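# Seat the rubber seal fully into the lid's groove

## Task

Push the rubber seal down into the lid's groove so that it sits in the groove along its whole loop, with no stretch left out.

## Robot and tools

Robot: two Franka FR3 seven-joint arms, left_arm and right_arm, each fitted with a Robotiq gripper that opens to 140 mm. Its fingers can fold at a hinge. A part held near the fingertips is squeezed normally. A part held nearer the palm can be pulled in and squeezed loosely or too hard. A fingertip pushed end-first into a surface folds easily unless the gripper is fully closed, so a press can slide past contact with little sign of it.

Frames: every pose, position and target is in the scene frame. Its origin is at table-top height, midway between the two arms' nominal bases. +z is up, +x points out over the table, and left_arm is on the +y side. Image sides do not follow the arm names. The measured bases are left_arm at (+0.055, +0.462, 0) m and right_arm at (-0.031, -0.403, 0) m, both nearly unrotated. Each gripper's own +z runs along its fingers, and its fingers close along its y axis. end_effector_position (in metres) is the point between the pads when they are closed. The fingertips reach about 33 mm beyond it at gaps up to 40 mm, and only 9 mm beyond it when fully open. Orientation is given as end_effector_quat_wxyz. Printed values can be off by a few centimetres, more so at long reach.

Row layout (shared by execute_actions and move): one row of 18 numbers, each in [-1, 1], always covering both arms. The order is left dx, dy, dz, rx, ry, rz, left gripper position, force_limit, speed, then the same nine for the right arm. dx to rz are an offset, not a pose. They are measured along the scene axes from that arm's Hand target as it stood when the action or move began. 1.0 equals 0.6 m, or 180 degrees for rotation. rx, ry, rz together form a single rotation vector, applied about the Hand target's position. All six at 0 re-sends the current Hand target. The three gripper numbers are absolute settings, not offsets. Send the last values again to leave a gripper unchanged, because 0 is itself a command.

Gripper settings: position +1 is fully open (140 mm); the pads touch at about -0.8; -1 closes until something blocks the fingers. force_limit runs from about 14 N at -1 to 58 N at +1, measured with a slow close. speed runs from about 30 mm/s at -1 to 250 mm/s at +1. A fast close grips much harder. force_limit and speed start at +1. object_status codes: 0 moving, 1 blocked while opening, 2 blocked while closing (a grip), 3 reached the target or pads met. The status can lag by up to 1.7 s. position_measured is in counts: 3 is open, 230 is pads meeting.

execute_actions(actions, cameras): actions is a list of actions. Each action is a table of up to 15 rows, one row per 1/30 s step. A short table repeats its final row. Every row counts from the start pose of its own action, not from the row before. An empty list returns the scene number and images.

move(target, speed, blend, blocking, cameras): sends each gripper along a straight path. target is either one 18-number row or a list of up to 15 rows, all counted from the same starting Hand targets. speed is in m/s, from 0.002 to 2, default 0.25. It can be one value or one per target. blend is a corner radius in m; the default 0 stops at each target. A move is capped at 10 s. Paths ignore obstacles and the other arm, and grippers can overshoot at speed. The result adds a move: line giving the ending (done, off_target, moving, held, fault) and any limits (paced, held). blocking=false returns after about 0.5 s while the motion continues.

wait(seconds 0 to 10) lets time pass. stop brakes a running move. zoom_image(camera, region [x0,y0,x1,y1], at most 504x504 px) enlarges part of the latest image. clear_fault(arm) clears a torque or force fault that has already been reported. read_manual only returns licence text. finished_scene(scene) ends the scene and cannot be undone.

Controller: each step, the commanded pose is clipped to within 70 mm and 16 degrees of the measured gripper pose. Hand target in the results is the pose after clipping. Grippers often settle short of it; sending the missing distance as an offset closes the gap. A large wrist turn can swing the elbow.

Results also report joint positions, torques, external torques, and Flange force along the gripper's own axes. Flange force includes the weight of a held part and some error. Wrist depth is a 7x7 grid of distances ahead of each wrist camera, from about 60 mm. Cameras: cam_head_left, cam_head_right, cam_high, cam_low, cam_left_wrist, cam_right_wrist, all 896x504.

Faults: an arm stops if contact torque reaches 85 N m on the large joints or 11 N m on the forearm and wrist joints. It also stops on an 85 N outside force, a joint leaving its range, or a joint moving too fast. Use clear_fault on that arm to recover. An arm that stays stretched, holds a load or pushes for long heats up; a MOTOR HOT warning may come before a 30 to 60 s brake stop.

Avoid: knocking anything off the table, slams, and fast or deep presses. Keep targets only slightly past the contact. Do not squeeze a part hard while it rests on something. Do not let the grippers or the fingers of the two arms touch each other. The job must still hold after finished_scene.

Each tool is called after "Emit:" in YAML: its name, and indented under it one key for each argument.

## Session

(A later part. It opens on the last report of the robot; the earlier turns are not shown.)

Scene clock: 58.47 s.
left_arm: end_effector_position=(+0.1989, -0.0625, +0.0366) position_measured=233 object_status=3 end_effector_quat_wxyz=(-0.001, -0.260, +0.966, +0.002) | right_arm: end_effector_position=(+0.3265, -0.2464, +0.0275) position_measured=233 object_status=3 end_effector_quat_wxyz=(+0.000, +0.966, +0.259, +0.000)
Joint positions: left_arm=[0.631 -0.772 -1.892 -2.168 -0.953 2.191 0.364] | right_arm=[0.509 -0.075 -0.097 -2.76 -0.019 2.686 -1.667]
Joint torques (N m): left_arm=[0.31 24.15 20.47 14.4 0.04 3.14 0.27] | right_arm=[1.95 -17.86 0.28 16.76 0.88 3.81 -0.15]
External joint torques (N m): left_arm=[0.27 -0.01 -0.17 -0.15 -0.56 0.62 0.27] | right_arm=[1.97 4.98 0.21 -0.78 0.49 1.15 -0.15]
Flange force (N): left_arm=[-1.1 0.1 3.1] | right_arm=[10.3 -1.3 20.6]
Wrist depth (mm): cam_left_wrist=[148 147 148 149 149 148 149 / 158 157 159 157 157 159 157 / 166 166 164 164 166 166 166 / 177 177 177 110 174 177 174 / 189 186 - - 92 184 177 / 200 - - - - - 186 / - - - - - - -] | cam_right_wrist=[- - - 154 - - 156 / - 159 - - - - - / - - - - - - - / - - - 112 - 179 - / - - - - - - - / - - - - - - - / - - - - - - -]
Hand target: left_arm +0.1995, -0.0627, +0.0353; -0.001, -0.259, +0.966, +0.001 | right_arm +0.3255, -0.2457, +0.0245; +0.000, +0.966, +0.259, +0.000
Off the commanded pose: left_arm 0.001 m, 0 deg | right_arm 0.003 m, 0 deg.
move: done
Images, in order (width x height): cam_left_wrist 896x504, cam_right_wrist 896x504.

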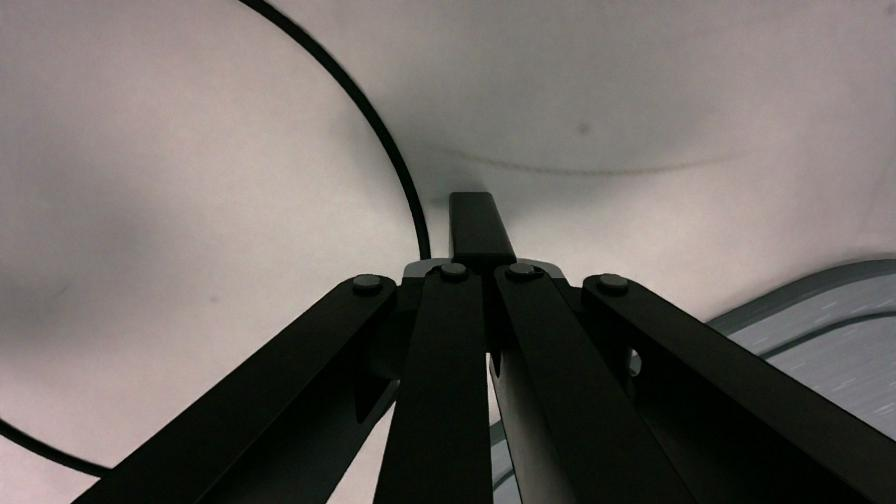

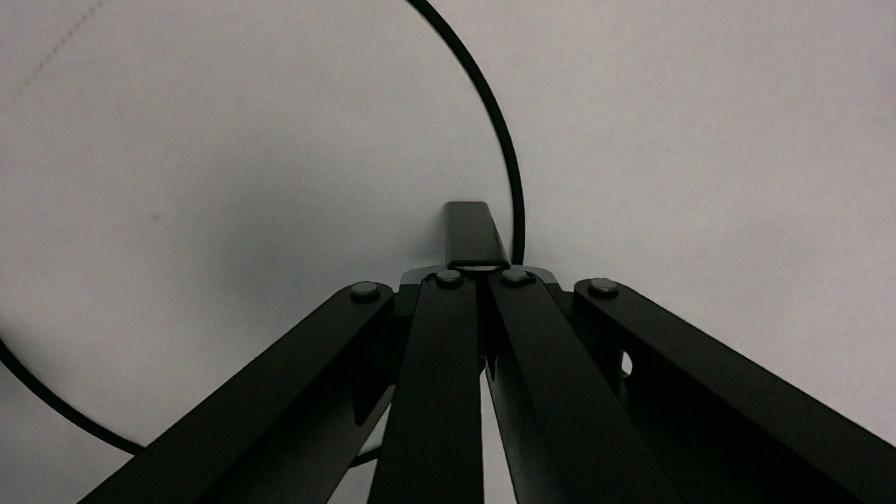

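Emit:
move:
  target:
    - [0, 0, 0.0195, 0, 0, 0, -0.44, -1, 0, 0, 0, 0.0225, 0, 0, 0, -0.44, -1, 0]
    - [0.035, -0.0038, 0.0195, 0, 0, 0, -0.44, -1, 0, 0.018, -0.0295, 0.0225, 0, 0, 0, -0.44, -1, 0]
  speed: 0.06
  cameras: ["cam_left_wrist", "cam_right_wrist"]

Scene clock: 67.43 s.
left_arm: end_effector_position=(+0.2209, -0.0653, +0.0472) position_measured=185 object_status=3 end_effector_quat_wxyz=(-0.001, -0.264, +0.965, -0.001) | right_arm: end_effector_position=(+0.3364, -0.2620, +0.0386) position_measured=185 object_status=3 end_effector_quat_wxyz=(-0.001, +0.967, +0.255, +0.001)
Joint positions: left_arm=[0.674 -0.766 -1.882 -2.143 -0.934 2.176 0.38] | right_arm=[0.489 -0.104 -0.125 -2.75 -0.023 2.65 -1.703]
Joint velocities: left_arm=[within noise] | right_arm=[0.001 -0.001 0.001 0 0 -0.001 -0.006]
Joint torques (N m): left_arm=[-0.25 24.82 21.84 15.64 0.88 2.4 0.28] | right_arm=[1.01 -21.2 -0.84 18.95 -0.09 2.42 -0.5]
External joint torques (N m): left_arm=[-0.37 0.54 1.09 0.67 0.27 -0.13 0.28] | right_arm=[1.04 1.18 -1.01 0.77 -0.52 -0.25 -0.5]
Flange force (N): left_arm=[-0.1 1.5 -4.4] | right_arm=[5.5 2.4 2.8]
Wrist depth (mm): cam_left_wrist=[158 159 158 158 158 158 157 / 169 167 167 167 169 166 166 / 177 177 177 175 175 176 176 / 188 188 186 184 120 187 182 / 201 - - 203 - - 186 / - - - 215 - - - / - - - 226 - - -] | cam_right_wrist=[- - - - - - - / - - - 174 172 - - / - - - - - - 179 / - - - - 111 186 - / - - - 198 97 84 - / - - - - - - - / - - - - - - -]
Hand target: left_arm +0.2205, -0.0650, +0.0470; -0.001, -0.259, +0.966, +0.001 | right_arm +0.3363, -0.2634, +0.0380; +0.000, +0.966, +0.259, +0.000
Off the commanded pose: left_arm 0.001 m, 1 deg | right_arm 0.002 m, 1 deg.
move: done
Images, in order (width x height): cam_left_wrist 896x504, cam_right_wrist 896x504.

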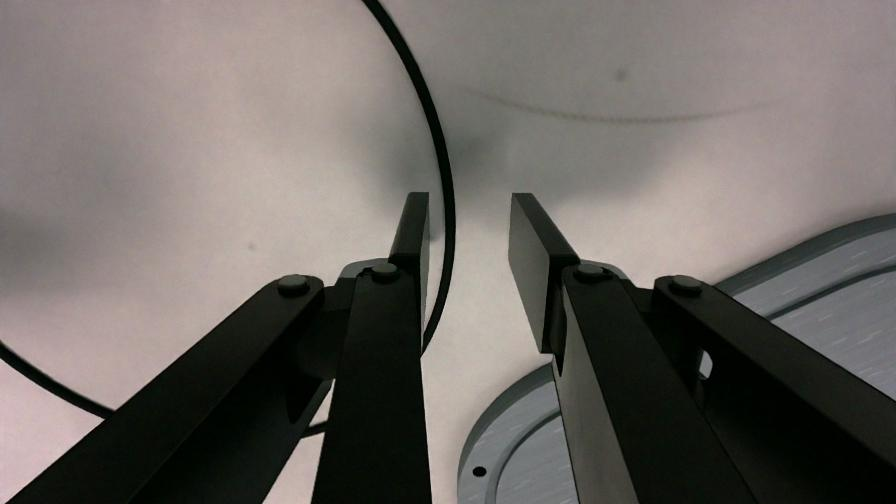

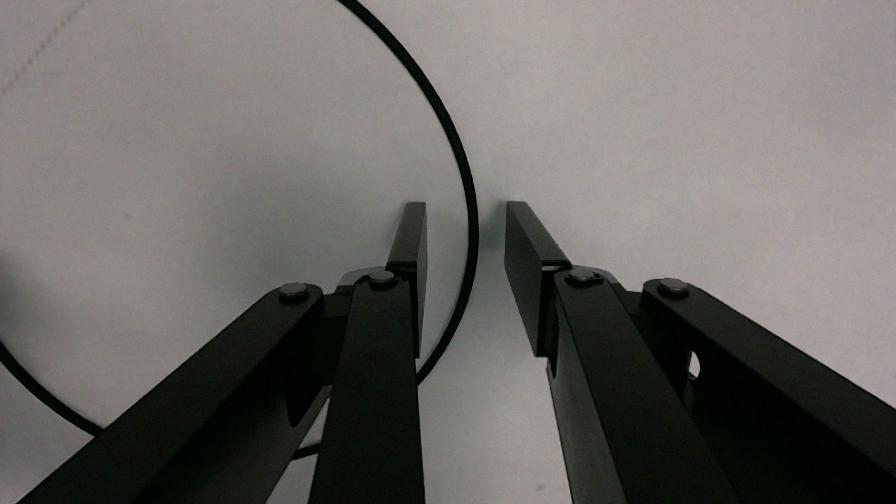

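Emit:
move:
  target:
    - [0.005, -0.0087, 0, 0, 0, 0, -0.44, -1, 0, 0.0033, -0.0058, 0, 0, 0, 0, -0.44, -1, 0]
    - [0.005, -0.0087, -0.0108, 0, 0, 0, -0.44, -1, 0, 0.0033, -0.0058, -0.0117, 0, 0, 0, -0.44, -1, 0]
  speed: 0.04
  cameras: ["cam_left_wrist", "cam_right_wrist"]

Scene clock: 70.27 s.
left_arm: end_effector_position=(+0.2227, -0.0689, +0.0406) position_measured=185 object_status=3 end_effector_quat_wxyz=(-0.002, -0.262, +0.965, +0.003) | right_arm: end_effector_position=(+0.3379, -0.2661, +0.0317) position_measured=185 object_status=3 end_effector_quat_wxyz=(+0.000, +0.966, +0.257, +0.000)
Joint positions: left_arm=[0.708 -0.773 -1.912 -2.121 -0.933 2.176 0.381] | right_arm=[0.485 -0.08 -0.131 -2.748 -0.023 2.668 -1.718]
Joint velocities: left_arm=[within noise] | right_arm=[-0.001 0.001 0 0 0 0.003 -0.003]
Joint torques (N m): left_arm=[-0.17 26.02 21.83 15.2 0.5 2.74 0.22] | right_arm=[0.98 -21.62 -0.79 18 0.29 2.9 -0.42]
External joint torques (N m): left_arm=[-0.06 0.56 1.1 0.18 -0.1 0.23 0.22] | right_arm=[1.04 1.25 -0.91 0.1 -0.13 0.23 -0.42]
Flange force (N): left_arm=[-0.9 2.5 -2.7] | right_arm=[3.6 1.7 5.0]
Wrist depth (mm): cam_left_wrist=[151 152 152 152 152 152 152 / - 160 160 160 160 161 161 / 169 171 168 170 170 171 171 / 180 181 175 178 147 181 178 / 192 - - 193 - - 180 / - - - 207 - - - / - - - 220 - - -] | cam_right_wrist=[- - - - - - - / - - - - - - - / - - - - - - - / - - - 126 112 - - / - - - - 97 94 - / - - - - - - - / - - - - - - -]
Hand target: left_arm +0.2235, -0.0702, +0.0406; -0.001, -0.259, +0.966, +0.001 | right_arm +0.3383, -0.2669, +0.0310; +0.000, +0.966, +0.259, +0.000
Off the commanded pose: left_arm 0.002 m, 0 deg | right_arm 0.001 m, 0 deg.
move: done
Images, in order (width x height): cam_left_wrist 896x504, cam_right_wrist 896x504.

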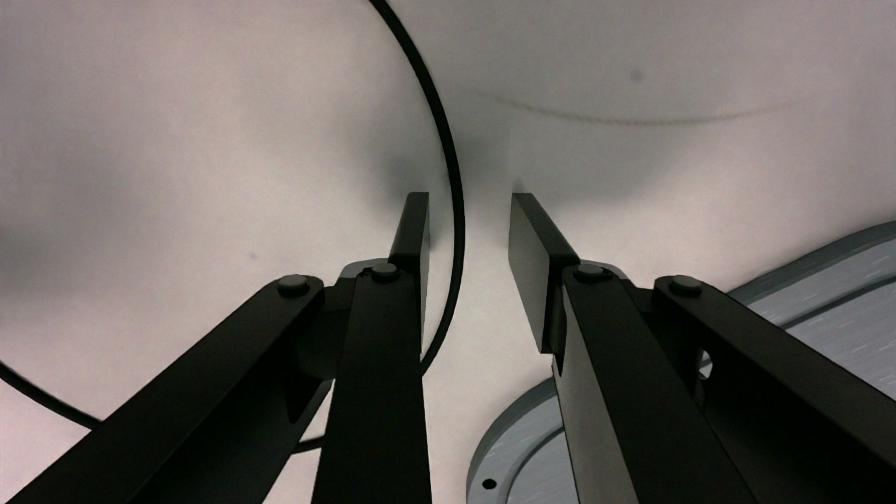

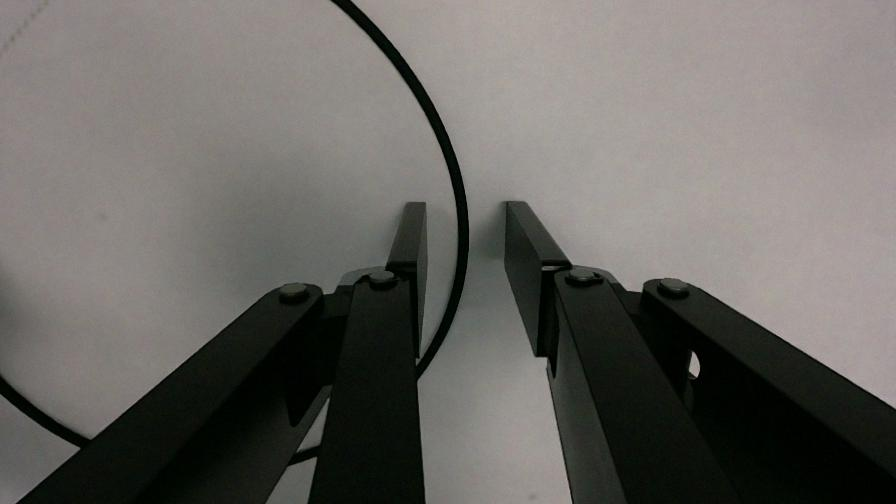

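Emit:
move:
  target: [0, 0, -0.0052, 0, 0, 0, -0.44, -1, 0, 0, 0, -0.0053, 0, 0, 0, -0.44, -1, 0]
  speed: 0.02
  cameras: ["cam_left_wrist", "cam_right_wrist"]

Scene clock: 71.70 s.
left_arm: end_effector_position=(+0.2227, -0.0689, +0.0375) position_measured=185 object_status=3 end_effector_quat_wxyz=(-0.001, -0.261, +0.965, +0.003) | right_arm: end_effector_position=(+0.3384, -0.2663, +0.0287) position_measured=185 object_status=3 end_effector_quat_wxyz=(+0.001, +0.966, +0.258, +0.000)
Joint positions: left_arm=[0.715 -0.773 -1.923 -2.121 -0.934 2.183 0.382] | right_arm=[0.485 -0.07 -0.131 -2.748 -0.023 2.678 -1.72]
Joint velocities: left_arm=[0.001 0 -0.002 -0.001 0.001 0.004 0] | right_arm=[0 -0.001 0.001 0 0.001 0.005 -0.001]
Joint torques (N m): left_arm=[-0.01 26.24 21.62 15.2 0.44 2.77 0.21] | right_arm=[0.97 -21.81 -0.71 17.51 0.66 2.86 -0.44]
External joint torques (N m): left_arm=[0.04 0.57 0.95 0.3 -0.16 0.27 0.21] | right_arm=[0.98 1.2 -0.86 -0.12 0.25 0.2 -0.44]
Flange force (N): left_arm=[-0.8 1.6 -2.0] | right_arm=[3.0 1.5 5.1]
Wrist depth (mm): cam_left_wrist=[148 149 149 149 149 149 149 / 157 157 159 157 158 158 158 / - 166 165 167 167 168 167 / 177 177 177 174 147 178 173 / 188 - - 189 - - 179 / - - - 203 - - - / - - - 216 - - -] | cam_right_wrist=[- 151 151 - - - - / - - - - 162 159 160 / - - - - - - - / - - - 127 139 - - / - - 89 - 96 84 - / - - - - - - - / - - - - - - -]
Hand target: left_arm +0.2235, -0.0702, +0.0374; -0.001, -0.259, +0.966, +0.001 | right_arm +0.3383, -0.2669, +0.0278; +0.000, +0.966, +0.259, +0.000
Off the commanded pose: left_arm 0.002 m, 0 deg | right_arm 0.001 m, 0 deg.
move: done
Images, in order (width x height): cam_left_wrist 896x504, cam_right_wrist 896x504.

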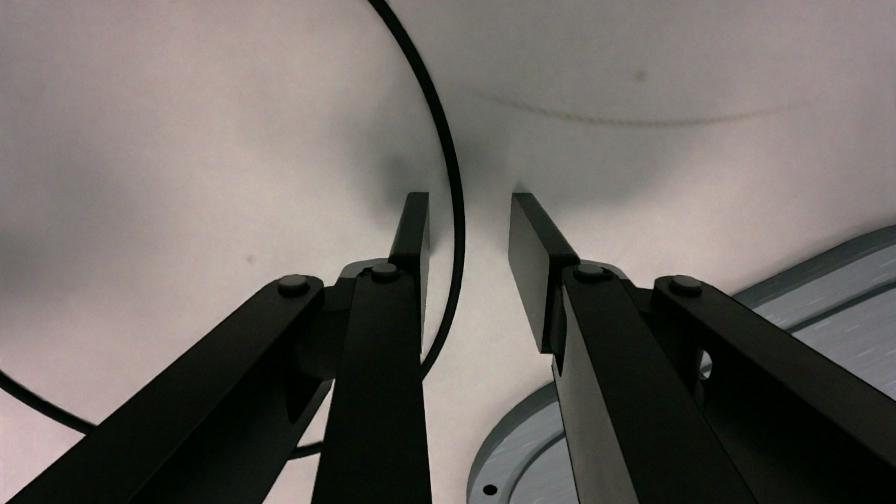

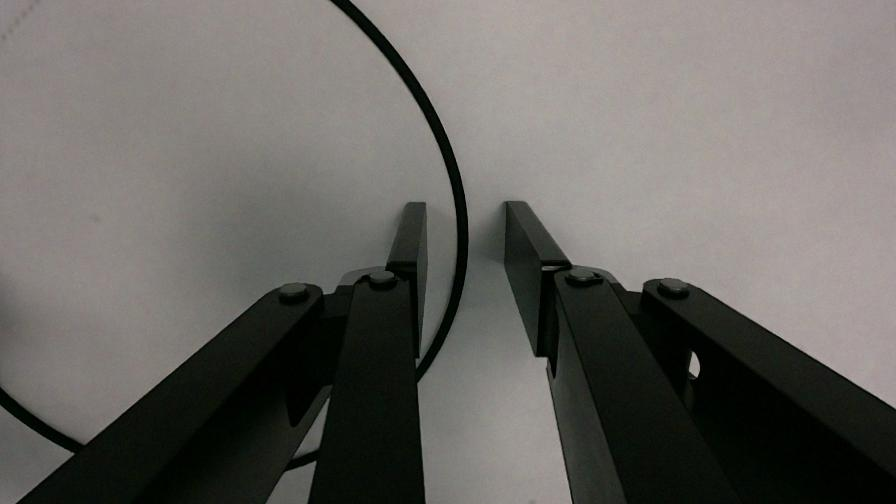

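Emit:
move:
  target: [0, 0, 0, 0, 0, 0, -1, -0.3, -1, 0, 0, 0, 0, 0, 0, -1, -0.3, -1]
  speed: 0.02

Emit:
wait:
  seconds: 1.0
  cameras: ["cam_left_wrist", "cam_right_wrist"]

Scene clock: 73.43 s.
left_arm: end_effector_position=(+0.2229, -0.0691, +0.0374) position_measured=226 object_status=0 end_effector_quat_wxyz=(-0.001, -0.261, +0.965, +0.002) | right_arm: end_effector_position=(+0.3386, -0.2662, +0.0287) position_measured=226 object_status=0 end_effector_quat_wxyz=(+0.001, +0.966, +0.259, +0.000)
Joint positions: left_arm=[0.716 -0.773 -1.924 -2.121 -0.934 2.184 0.382] | right_arm=[0.485 -0.07 -0.131 -2.748 -0.023 2.679 -1.721]
Joint torques (N m): left_arm=[-0.23 26.19 21.8 15.12 0.58 2.8 0.21] | right_arm=[0.94 -21.8 -0.69 17.53 0.67 2.88 -0.48]
External joint torques (N m): left_arm=[-0.28 0.51 1.08 0.23 -0.03 0.29 0.21] | right_arm=[0.9 1.3 -0.88 -0.18 0.27 0.21 -0.48]
Flange force (N): left_arm=[-0.5 3.0 -3.0] | right_arm=[3.0 1.7 5.5]
Wrist depth (mm): cam_left_wrist=[150 147 149 149 149 149 149 / 158 157 159 157 157 157 157 / 166 166 167 165 167 167 167 / 177 177 177 119 175 177 173 / 189 186 - - - - 177 / 199 - - - - - - / - - - - - - -] | cam_right_wrist=[- - - 156 - - - / - - 161 - - - - / - - - - - - 172 / - - - 116 - - - / - - - - - - - / - - - - - - - / - - - - - - -]
Hand target: left_arm +0.2235, -0.0702, +0.0374; -0.001, -0.259, +0.966, +0.001 | right_arm +0.3383, -0.2669, +0.0278; +0.000, +0.966, +0.259, +0.000
Off the commanded pose: left_arm 0.001 m, 0 deg | right_arm 0.001 m, 0 deg.
move: done

Scene clock: 74.43 s.
left_arm: end_effector_position=(+0.2229, -0.0691, +0.0374) position_measured=226 object_status=2 end_effector_quat_wxyz=(-0.001, -0.261, +0.965, +0.002) | right_arm: end_effector_position=(+0.3386, -0.2662, +0.0287) position_measured=226 object_status=2 end_effector_quat_wxyz=(+0.001, +0.966, +0.259, +0.000)
Joint positions: left_arm=[0.716 -0.773 -1.924 -2.121 -0.934 2.184 0.382] | right_arm=[0.485 -0.07 -0.131 -2.748 -0.023 2.679 -1.721]
Joint torques (N m): left_arm=[-0.26 26.16 21.83 15.06 0.59 2.82 0.22] | right_arm=[0.96 -21.81 -0.68 17.5 0.66 2.89 -0.43]
External joint torques (N m): left_arm=[-0.25 0.42 1.1 0.13 -0.02 0.3 0.22] | right_arm=[0.98 1.31 -0.8 -0.23 0.26 0.22 -0.44]
Flange force (N): left_arm=[-0.7 3.2 -2.9] | right_arm=[2.9 1.4 5.6]
Wrist depth (mm): cam_left_wrist=[148 147 149 149 149 149 149 / 159 157 159 157 157 159 158 / 166 166 165 165 167 167 167 / 177 177 177 119 175 178 174 / 189 186 - - - - 178 / 199 - - - - - 186 / - - - - - - -] | cam_right_wrist=[- - - 151 - - - / - - 160 - - 164 162 / - - 168 - 170 - - / - - - 115 178 - - / - - - - - - - / - - - - - - - / - - - - - - -]
Hand target: left_arm +0.2235, -0.0702, +0.0374; -0.001, -0.259, +0.966, +0.001 | right_arm +0.3383, -0.2669, +0.0278; +0.000, +0.966, +0.259, +0.000
Tool commands: left_gripper/position=-1.0 left_gripper/force_limit=-0.3 left_gripper/speed=-1.0 right_gripper/position=-1.0 right_gripper/force_limit=-0.3 right_gripper/speed=-1.0
Off the commanded pose: left_arm 0.001 m, 0 deg | right_arm 0.001 m, 0 deg.
wait: 1.00 s; at rest by 0.17 s
Images, in order (width x height): cam_left_wrist 896x504, cam_right_wrist 896x504.

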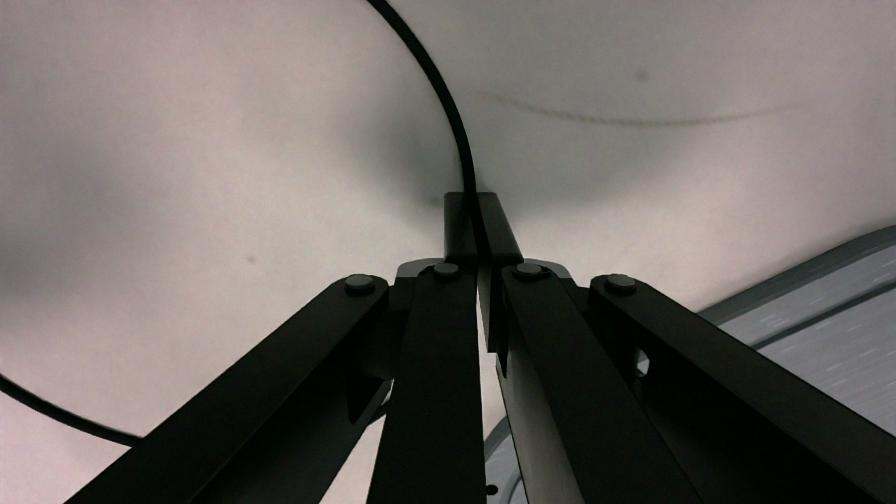

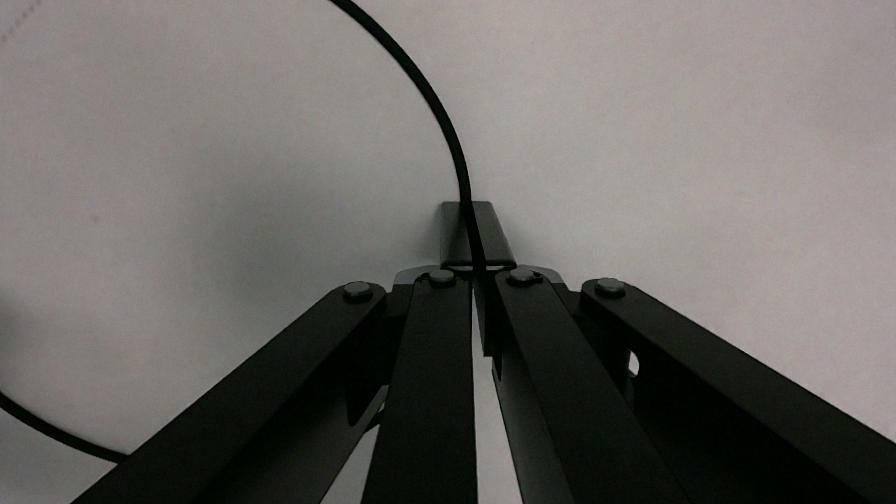

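Emit:
move:
  target: [0, 0, 0.0667, 0, 0, 0, -1, -0.3, -1, 0, 0, 0.0667, 0, 0, 0, -1, -0.3, -1]
  speed: 0.06
  cameras: ["cam_head_right", "cam_high", "cam_low", "cam_left_wrist", "cam_right_wrist"]

Scene clock: 76.50 s.
left_arm: end_effector_position=(+0.2241, -0.0703, +0.0768) position_measured=226 object_status=2 end_effector_quat_wxyz=(-0.002, -0.257, +0.966, -0.001) | right_arm: end_effector_position=(+0.3383, -0.2665, +0.0673) position_measured=226 object_status=2 end_effector_quat_wxyz=(-0.001, +0.965, +0.260, +0.000)
Joint positions: left_arm=[0.652 -0.737 -1.824 -2.116 -0.877 2.126 0.364] | right_arm=[0.479 -0.186 -0.131 -2.736 -0.038 2.551 -1.717]
Joint velocities: left_arm=[0.001 -0.002 0 0 0 -0.004 -0.002] | right_arm=[0.001 0.001 0.002 0 0 -0.003 0.001]
Joint torques (N m): left_arm=[-1.16 23.56 22.41 16.67 0.67 2.23 -0.21] | right_arm=[0.71 -21.03 0.18 20.1 -0.05 2.4 0.21]
External joint torques (N m): left_arm=[-1.14 0.39 1.92 0.55 0.04 -0.3 -0.21] | right_arm=[0.64 -0.17 -0.27 0.5 -0.54 -0.26 0.21]
Flange force (N): left_arm=[1.2 6.6 -7.7] | right_arm=[1.0 -0.4 -1.8]
Wrist depth (mm): cam_left_wrist=[186 186 185 184 185 188 187 / 199 196 196 195 196 196 195 / 208 208 207 204 208 207 204 / 218 221 221 119 217 217 208 / 240 236 - - - - 221 / 250 - - - - - - / - - - - - - -] | cam_right_wrist=[- - - 188 - - - / - - 198 - - 200 - / - - - - - - - / - 216 - 115 - - - / - - - - - 228 - / - - - - - - - / - - - - - - -]
Hand target: left_arm +0.2235, -0.0702, +0.0775; -0.001, -0.259, +0.966, +0.001 | right_arm +0.3383, -0.2669, +0.0679; +0.000, +0.966, +0.259, +0.000
Off the commanded pose: left_arm 0.001 m, 0 deg | right_arm 0.001 m, 0 deg.
move: done
Images, in order (width x height): cam_head_right 896x504, cam_high 896x504, cam_low 896x504, cam_left_wrist 896x504, cam_right_wrist 896x504.

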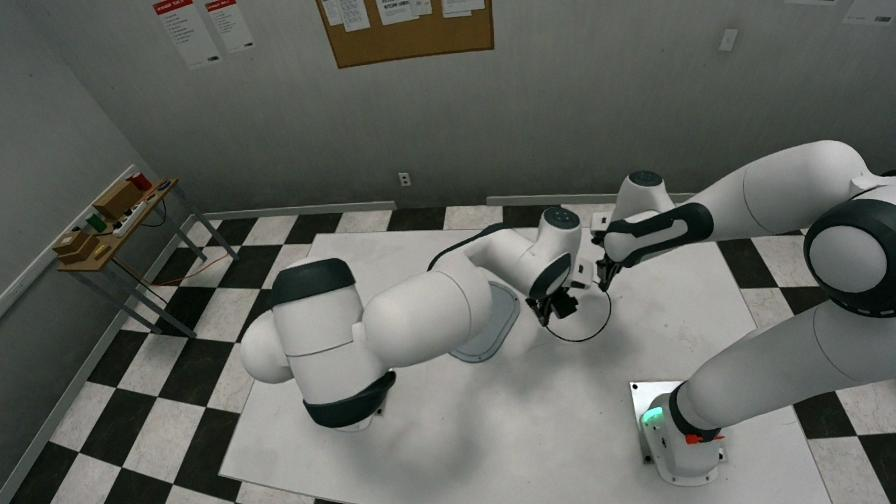

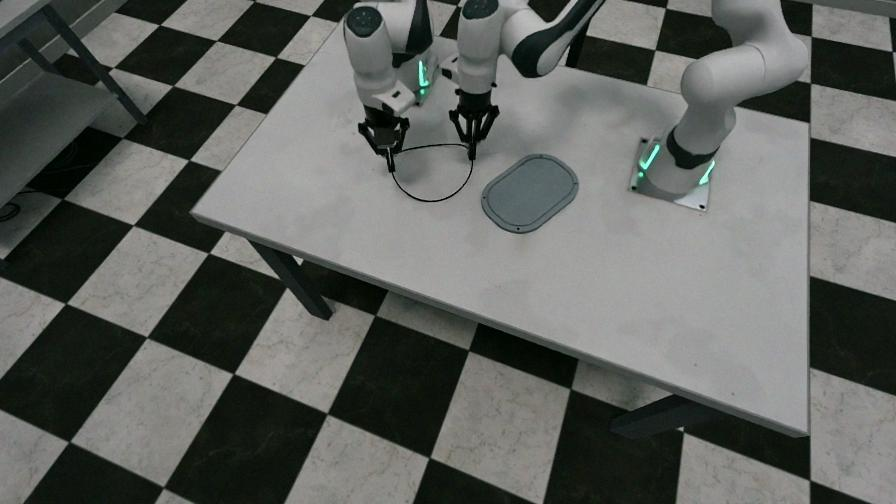

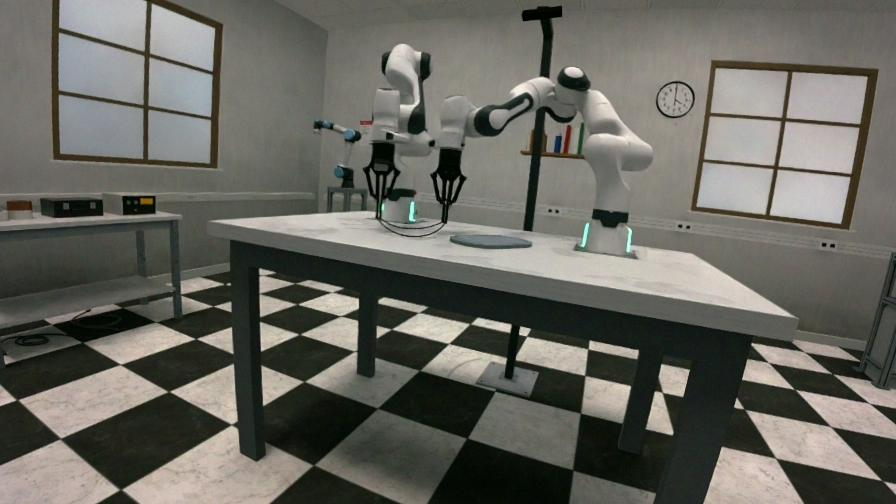

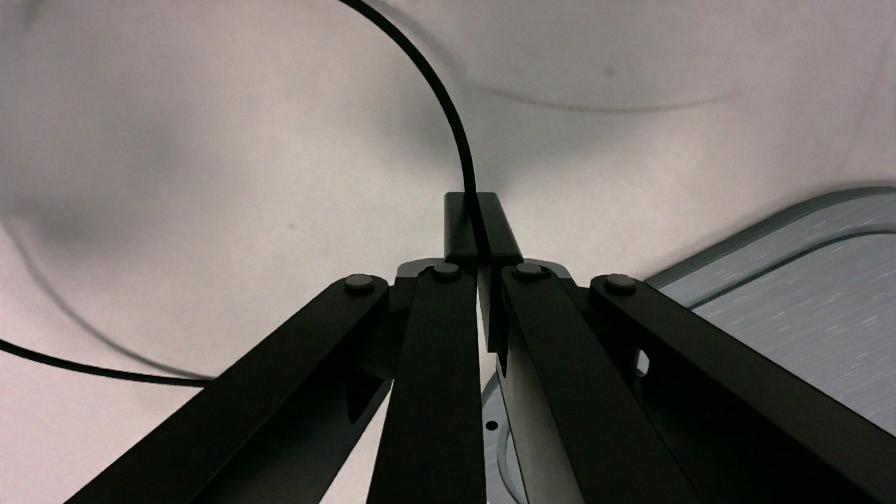

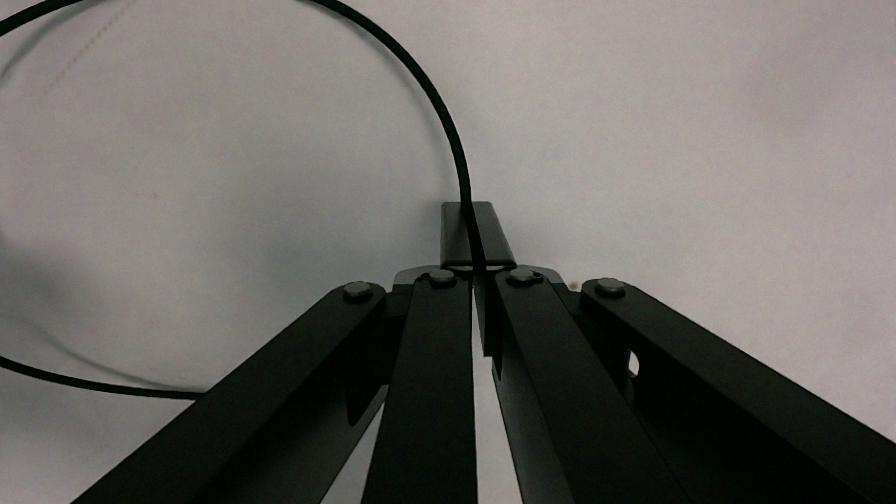

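Emit:
zoom_image:
  camera: "cam_high"
  region: [350, 80, 610, 250]

Emit:
zoom_image:
  camera: "cam_low"
  region: [350, 130, 560, 260]

Scaled by 1.938 from the camera's 896x504 image, which has a finer 1280x720 frame.

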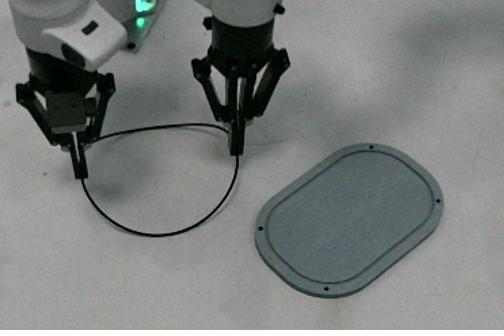

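Scaled by 2.400 from the camera's 896x504 image, which has a finer 1280x720 frame.

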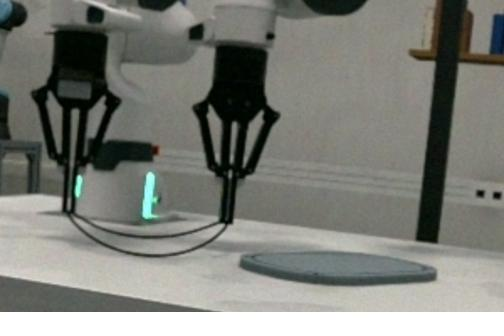

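Emit:
move:
  target:
    - [-0.01, 0.03, 0.0658, 0, 0, 0.02, -1, -0.3, -1, 0.004, 0.04, 0.066, 0, 0, 0.02, -1, -0.3, -1]
    - [-0.1292, 0.3937, 0.0658, 0, 0, 0.1778, -1, -0.3, -1, 0.0318, 0.5215, 0.066, 0, 0, 0.1778, -1, -0.3, -1]
  speed: 0.12
  blend: 0.02
  cameras: ["cam_head_right", "cam_high", "cam_low", "cam_left_wrist", "cam_right_wrist"]

Scene clock: 84.13 s.
left_arm: end_effector_position=(+0.1470, +0.1659, +0.1170) position_measured=226 object_status=2 end_effector_quat_wxyz=(+0.001, -0.511, +0.860, +0.000) | right_arm: end_effector_position=(+0.3578, +0.0464, +0.1084) position_measured=226 object_status=2 end_effector_quat_wxyz=(-0.002, +0.860, +0.511, +0.001)
Joint positions: left_arm=[-0.281 -1.104 -1.072 -2.854 -0.969 1.886 -0.044] | right_arm=[0.757 0.264 0.106 -2.025 -0.033 2.29 -1.763]
Joint velocities: left_arm=[0 0.001 0 -0.001 0 0 -0.008] | right_arm=[within noise]
Joint torques (N m): left_arm=[-0.98 5.77 16.55 14.49 0.4 2.36 -0.17] | right_arm=[0.99 -37.41 0.56 23.65 0.11 2.4 -0.43]
External joint torques (N m): left_arm=[-0.93 -1.32 1.4 -0.12 -0.31 -0.21 -0.17] | right_arm=[0.98 1.84 -0.62 0.84 -0.57 -0.25 -0.43]
Flange force (N): left_arm=[-4.1 9.7 -6.0] | right_arm=[8.7 1.8 1.8]
Wrist depth (mm): cam_left_wrist=[224 221 220 220 226 226 223 / 231 235 231 229 243 239 235 / 250 244 244 238 255 247 249 / 267 264 261 110 266 267 264 / - 283 - - - 279 279 / - - - - - - 285 / - - - - - - -] | cam_right_wrist=[- 211 211 - - - - / - - - - - - - / - - - 168 - - - / - - - 115 254 - - / - - - - - - - / - - - - - - - / - - - - - - -]
Hand target: left_arm +0.1459, +0.1660, +0.1169; -0.001, -0.515, +0.857, +0.000 | right_arm +0.3573, +0.0460, +0.1075; +0.000, +0.857, +0.515, +0.000
Off the commanded pose: left_arm 0.001 m, 1 deg | right_arm 0.001 m, 1 deg.
move: done
Images, in order (width x height): cam_head_right 896x504, cam_high 896x504, cam_low 896x504, cam_left_wrist 896x504, cam_right_wrist 896x504.

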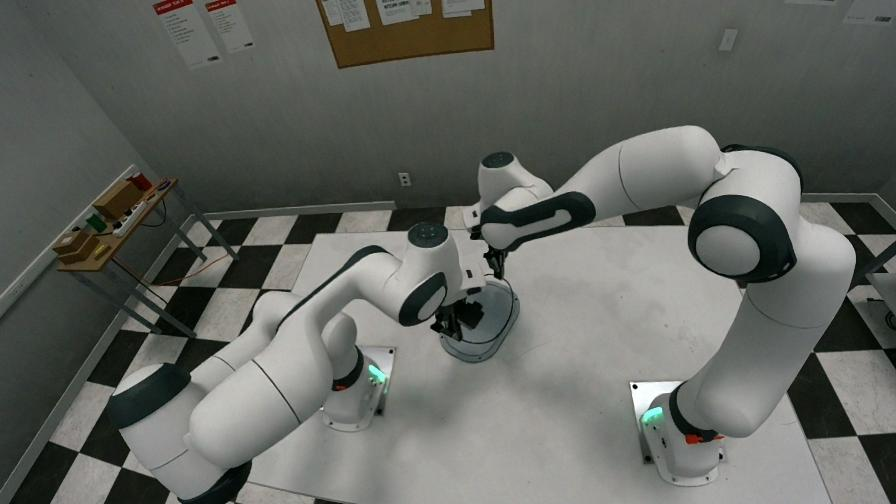

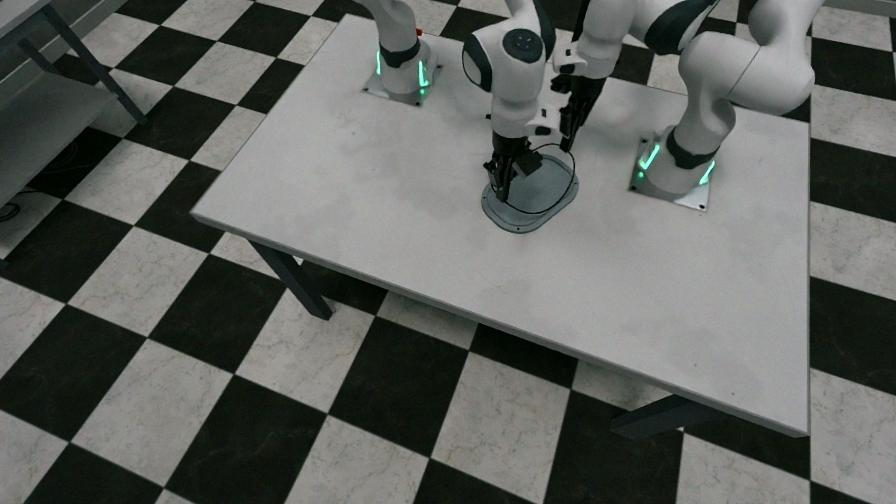

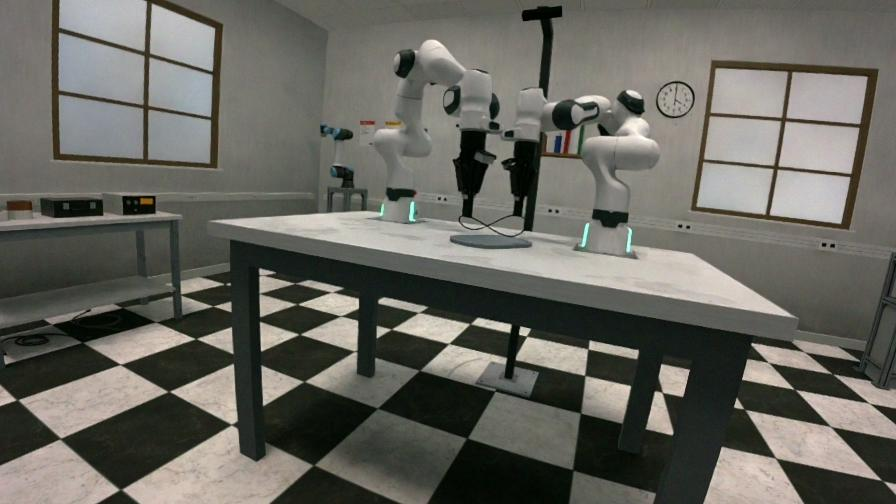

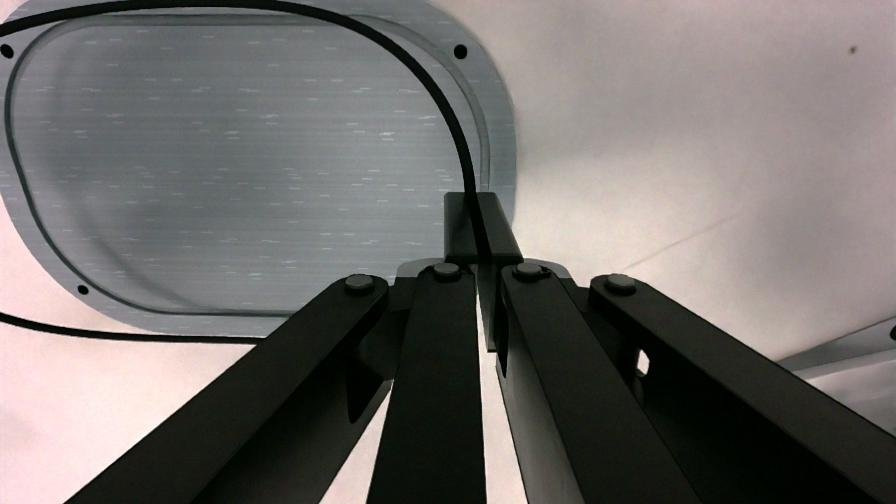

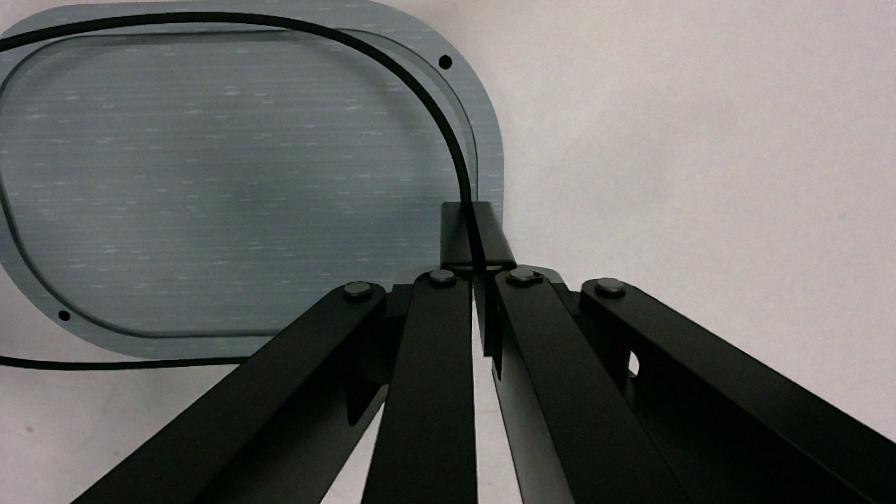

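Emit:
zoom_image:
  camera: "cam_left_wrist"
  region: [380, 0, 560, 200]

Emit:
zoom_image:
  camera: "cam_right_wrist"
  region: [0, 0, 220, 160]

Emit:
zoom_image:
  camera: "cam_low"
  region: [420, 170, 560, 260]

Emit:
zoom_image:
  camera: "cam_high"
  region: [460, 100, 620, 250]

Scaled by 2.520 from the camera's 896x504 image, which has a finer 1280x720 frame.

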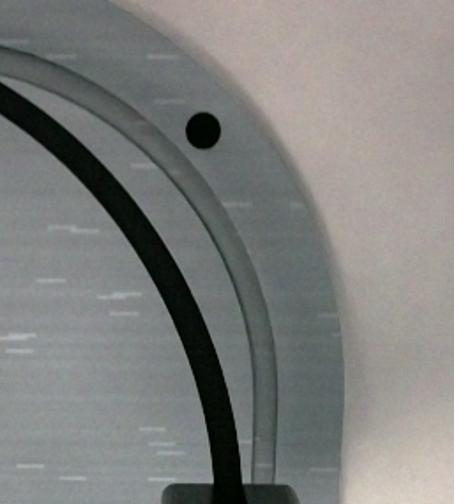

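Scaled by 2.291 from the camera's 896x504 image, which has a finer 1280x720 frame.

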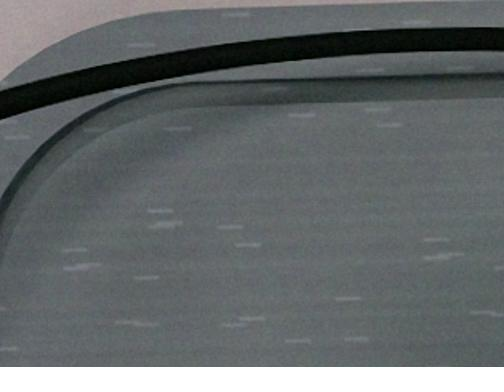

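Scaled by 3.600 from the camera's 896x504 image, which has a finer 1280x720 frame.

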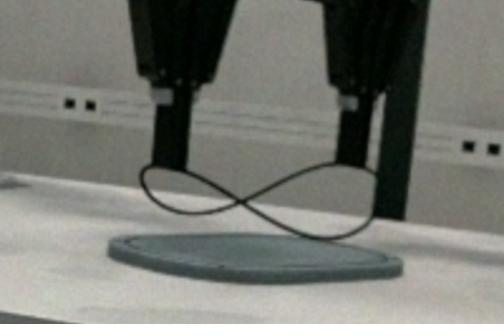

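Scaled by 3.150 from the camera's 896x504 image, which has a finer 1280x720 frame.

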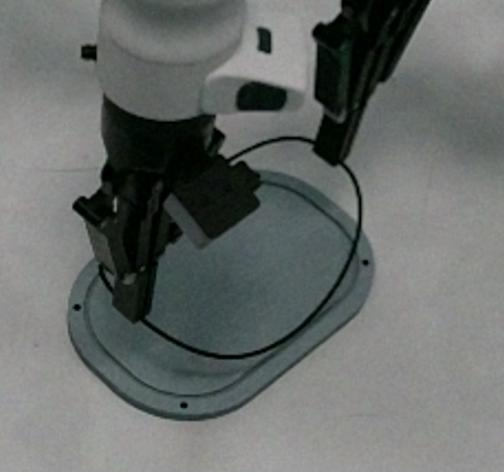

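Emit:
move:
  target:
    - [-0.0205, 0.0038, 0, 0, 0, 0, -1, -0.3, -1, 0.0357, -0.0218, 0, 0, 0, 0, -1, -0.3, -1]
    - [-0.0205, 0.0038, -0.0983, 0, 0, 0, -1, -0.3, -1, 0.0357, -0.0218, -0.079, 0, 0, 0, -1, -0.3, -1]
  speed: 0.08
  blend: 0.005
  cameras: ["cam_head_right", "cam_high", "cam_low", "cam_left_wrist", "cam_right_wrist"]

Scene clock: 95.97 s.
left_arm: end_effector_position=(+0.1333, +0.1692, +0.0583) position_measured=226 object_status=2 end_effector_quat_wxyz=(+0.000, -0.518, +0.855, +0.001) | right_arm: end_effector_position=(+0.3774, +0.0340, +0.0608) position_measured=226 object_status=2 end_effector_quat_wxyz=(-0.001, +0.859, +0.513, -0.001)
Joint positions: left_arm=[-0.279 -1.052 -1.276 -2.91 -1.162 2.006 -0.037] | right_arm=[0.726 0.353 0.097 -2.031 -0.044 2.381 -1.799]
Joint velocities: left_arm=[-0.001 -0.001 0.001 0.001 -0.001 0.003 0.007] | right_arm=[within noise]
Joint torques (N m): left_arm=[-0.24 7.99 15.99 11.11 0.34 2.92 0.12] | right_arm=[0.95 -39.67 0.85 22.07 0.05 2.89 -0.35]
External joint torques (N m): left_arm=[-0.31 0.26 0.8 0.25 -0.34 0.35 0.12] | right_arm=[0.95 1.48 -0.62 0.22 -0.58 0.23 -0.35]
Flange force (N): left_arm=[-0.9 0.7 -0.9] | right_arm=[4.6 0.8 3.2]
Wrist depth (mm): cam_left_wrist=[166 165 165 172 174 173 170 / 176 174 174 174 183 182 181 / 187 187 184 182 194 193 189 / 198 197 194 119 204 205 203 / 211 210 - - - 214 216 / 228 - - - - - 228 / - - - - - - -] | cam_right_wrist=[171 171 173 - - - - / - 179 - - - - - / - 187 - - - - - / 201 - - 116 - - - / - - - - - - 226 / 220 - - - - - - / - - - - - - -]
Hand target: left_arm +0.1336, +0.1683, +0.0580; -0.001, -0.515, +0.857, +0.000 | right_arm +0.3788, +0.0329, +0.0601; +0.000, +0.857, +0.515, +0.000
Off the commanded pose: left_arm 0.001 m, 0 deg | right_arm 0.002 m, 0 deg.
move: done
Images, in order (width x height): cam_head_right 896x504, cam_high 896x504, cam_low 896x504, cam_left_wrist 896x504, cam_right_wrist 896x504.

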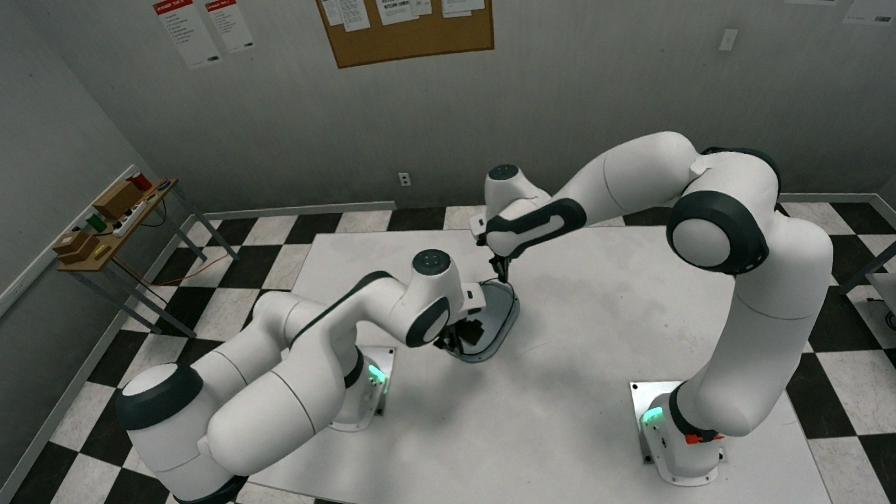

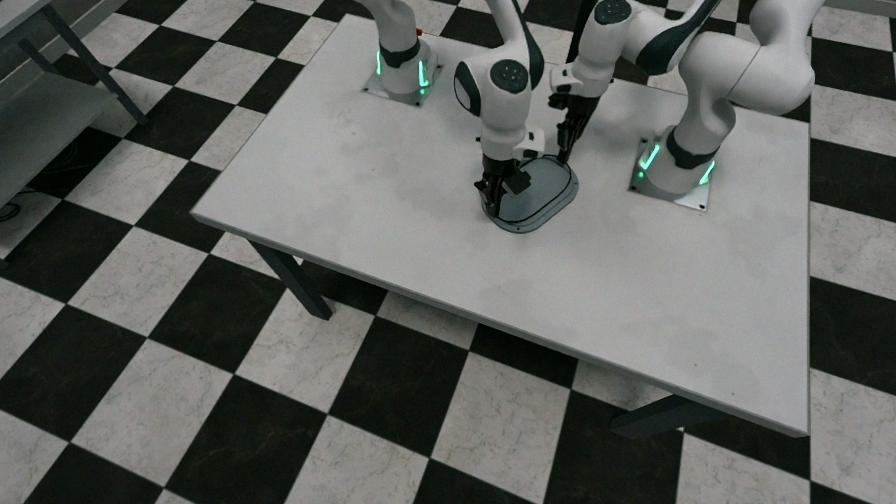

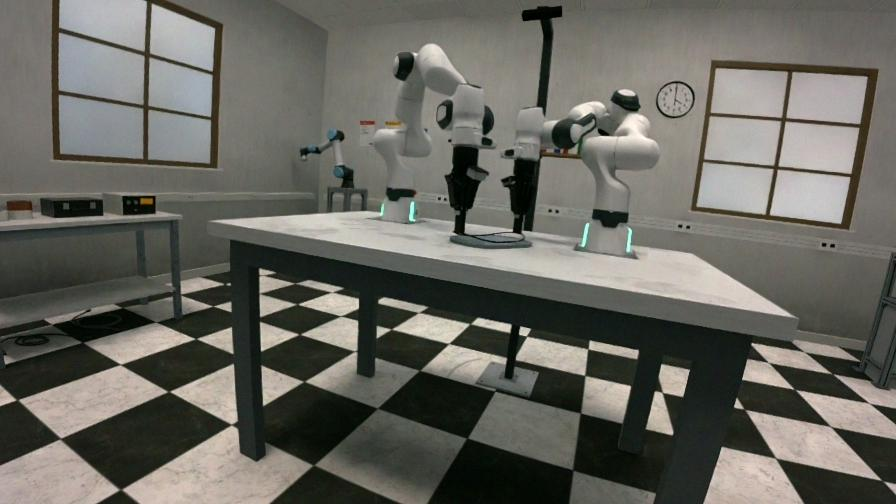

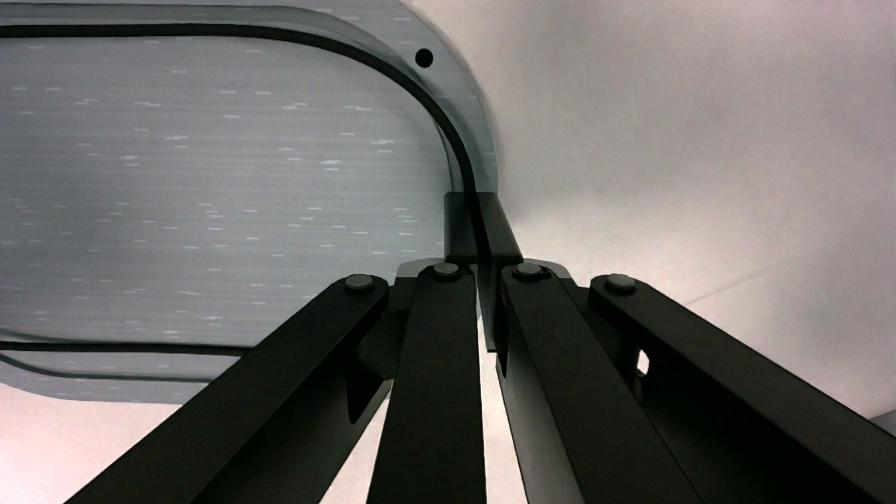

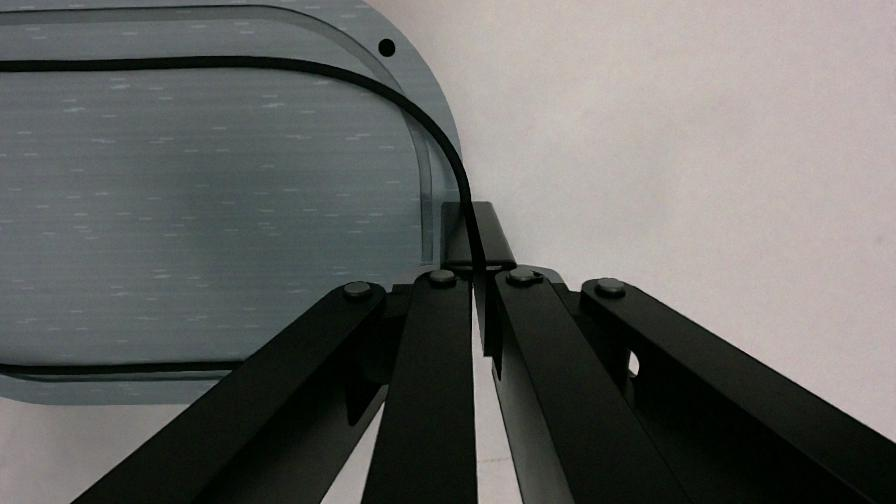

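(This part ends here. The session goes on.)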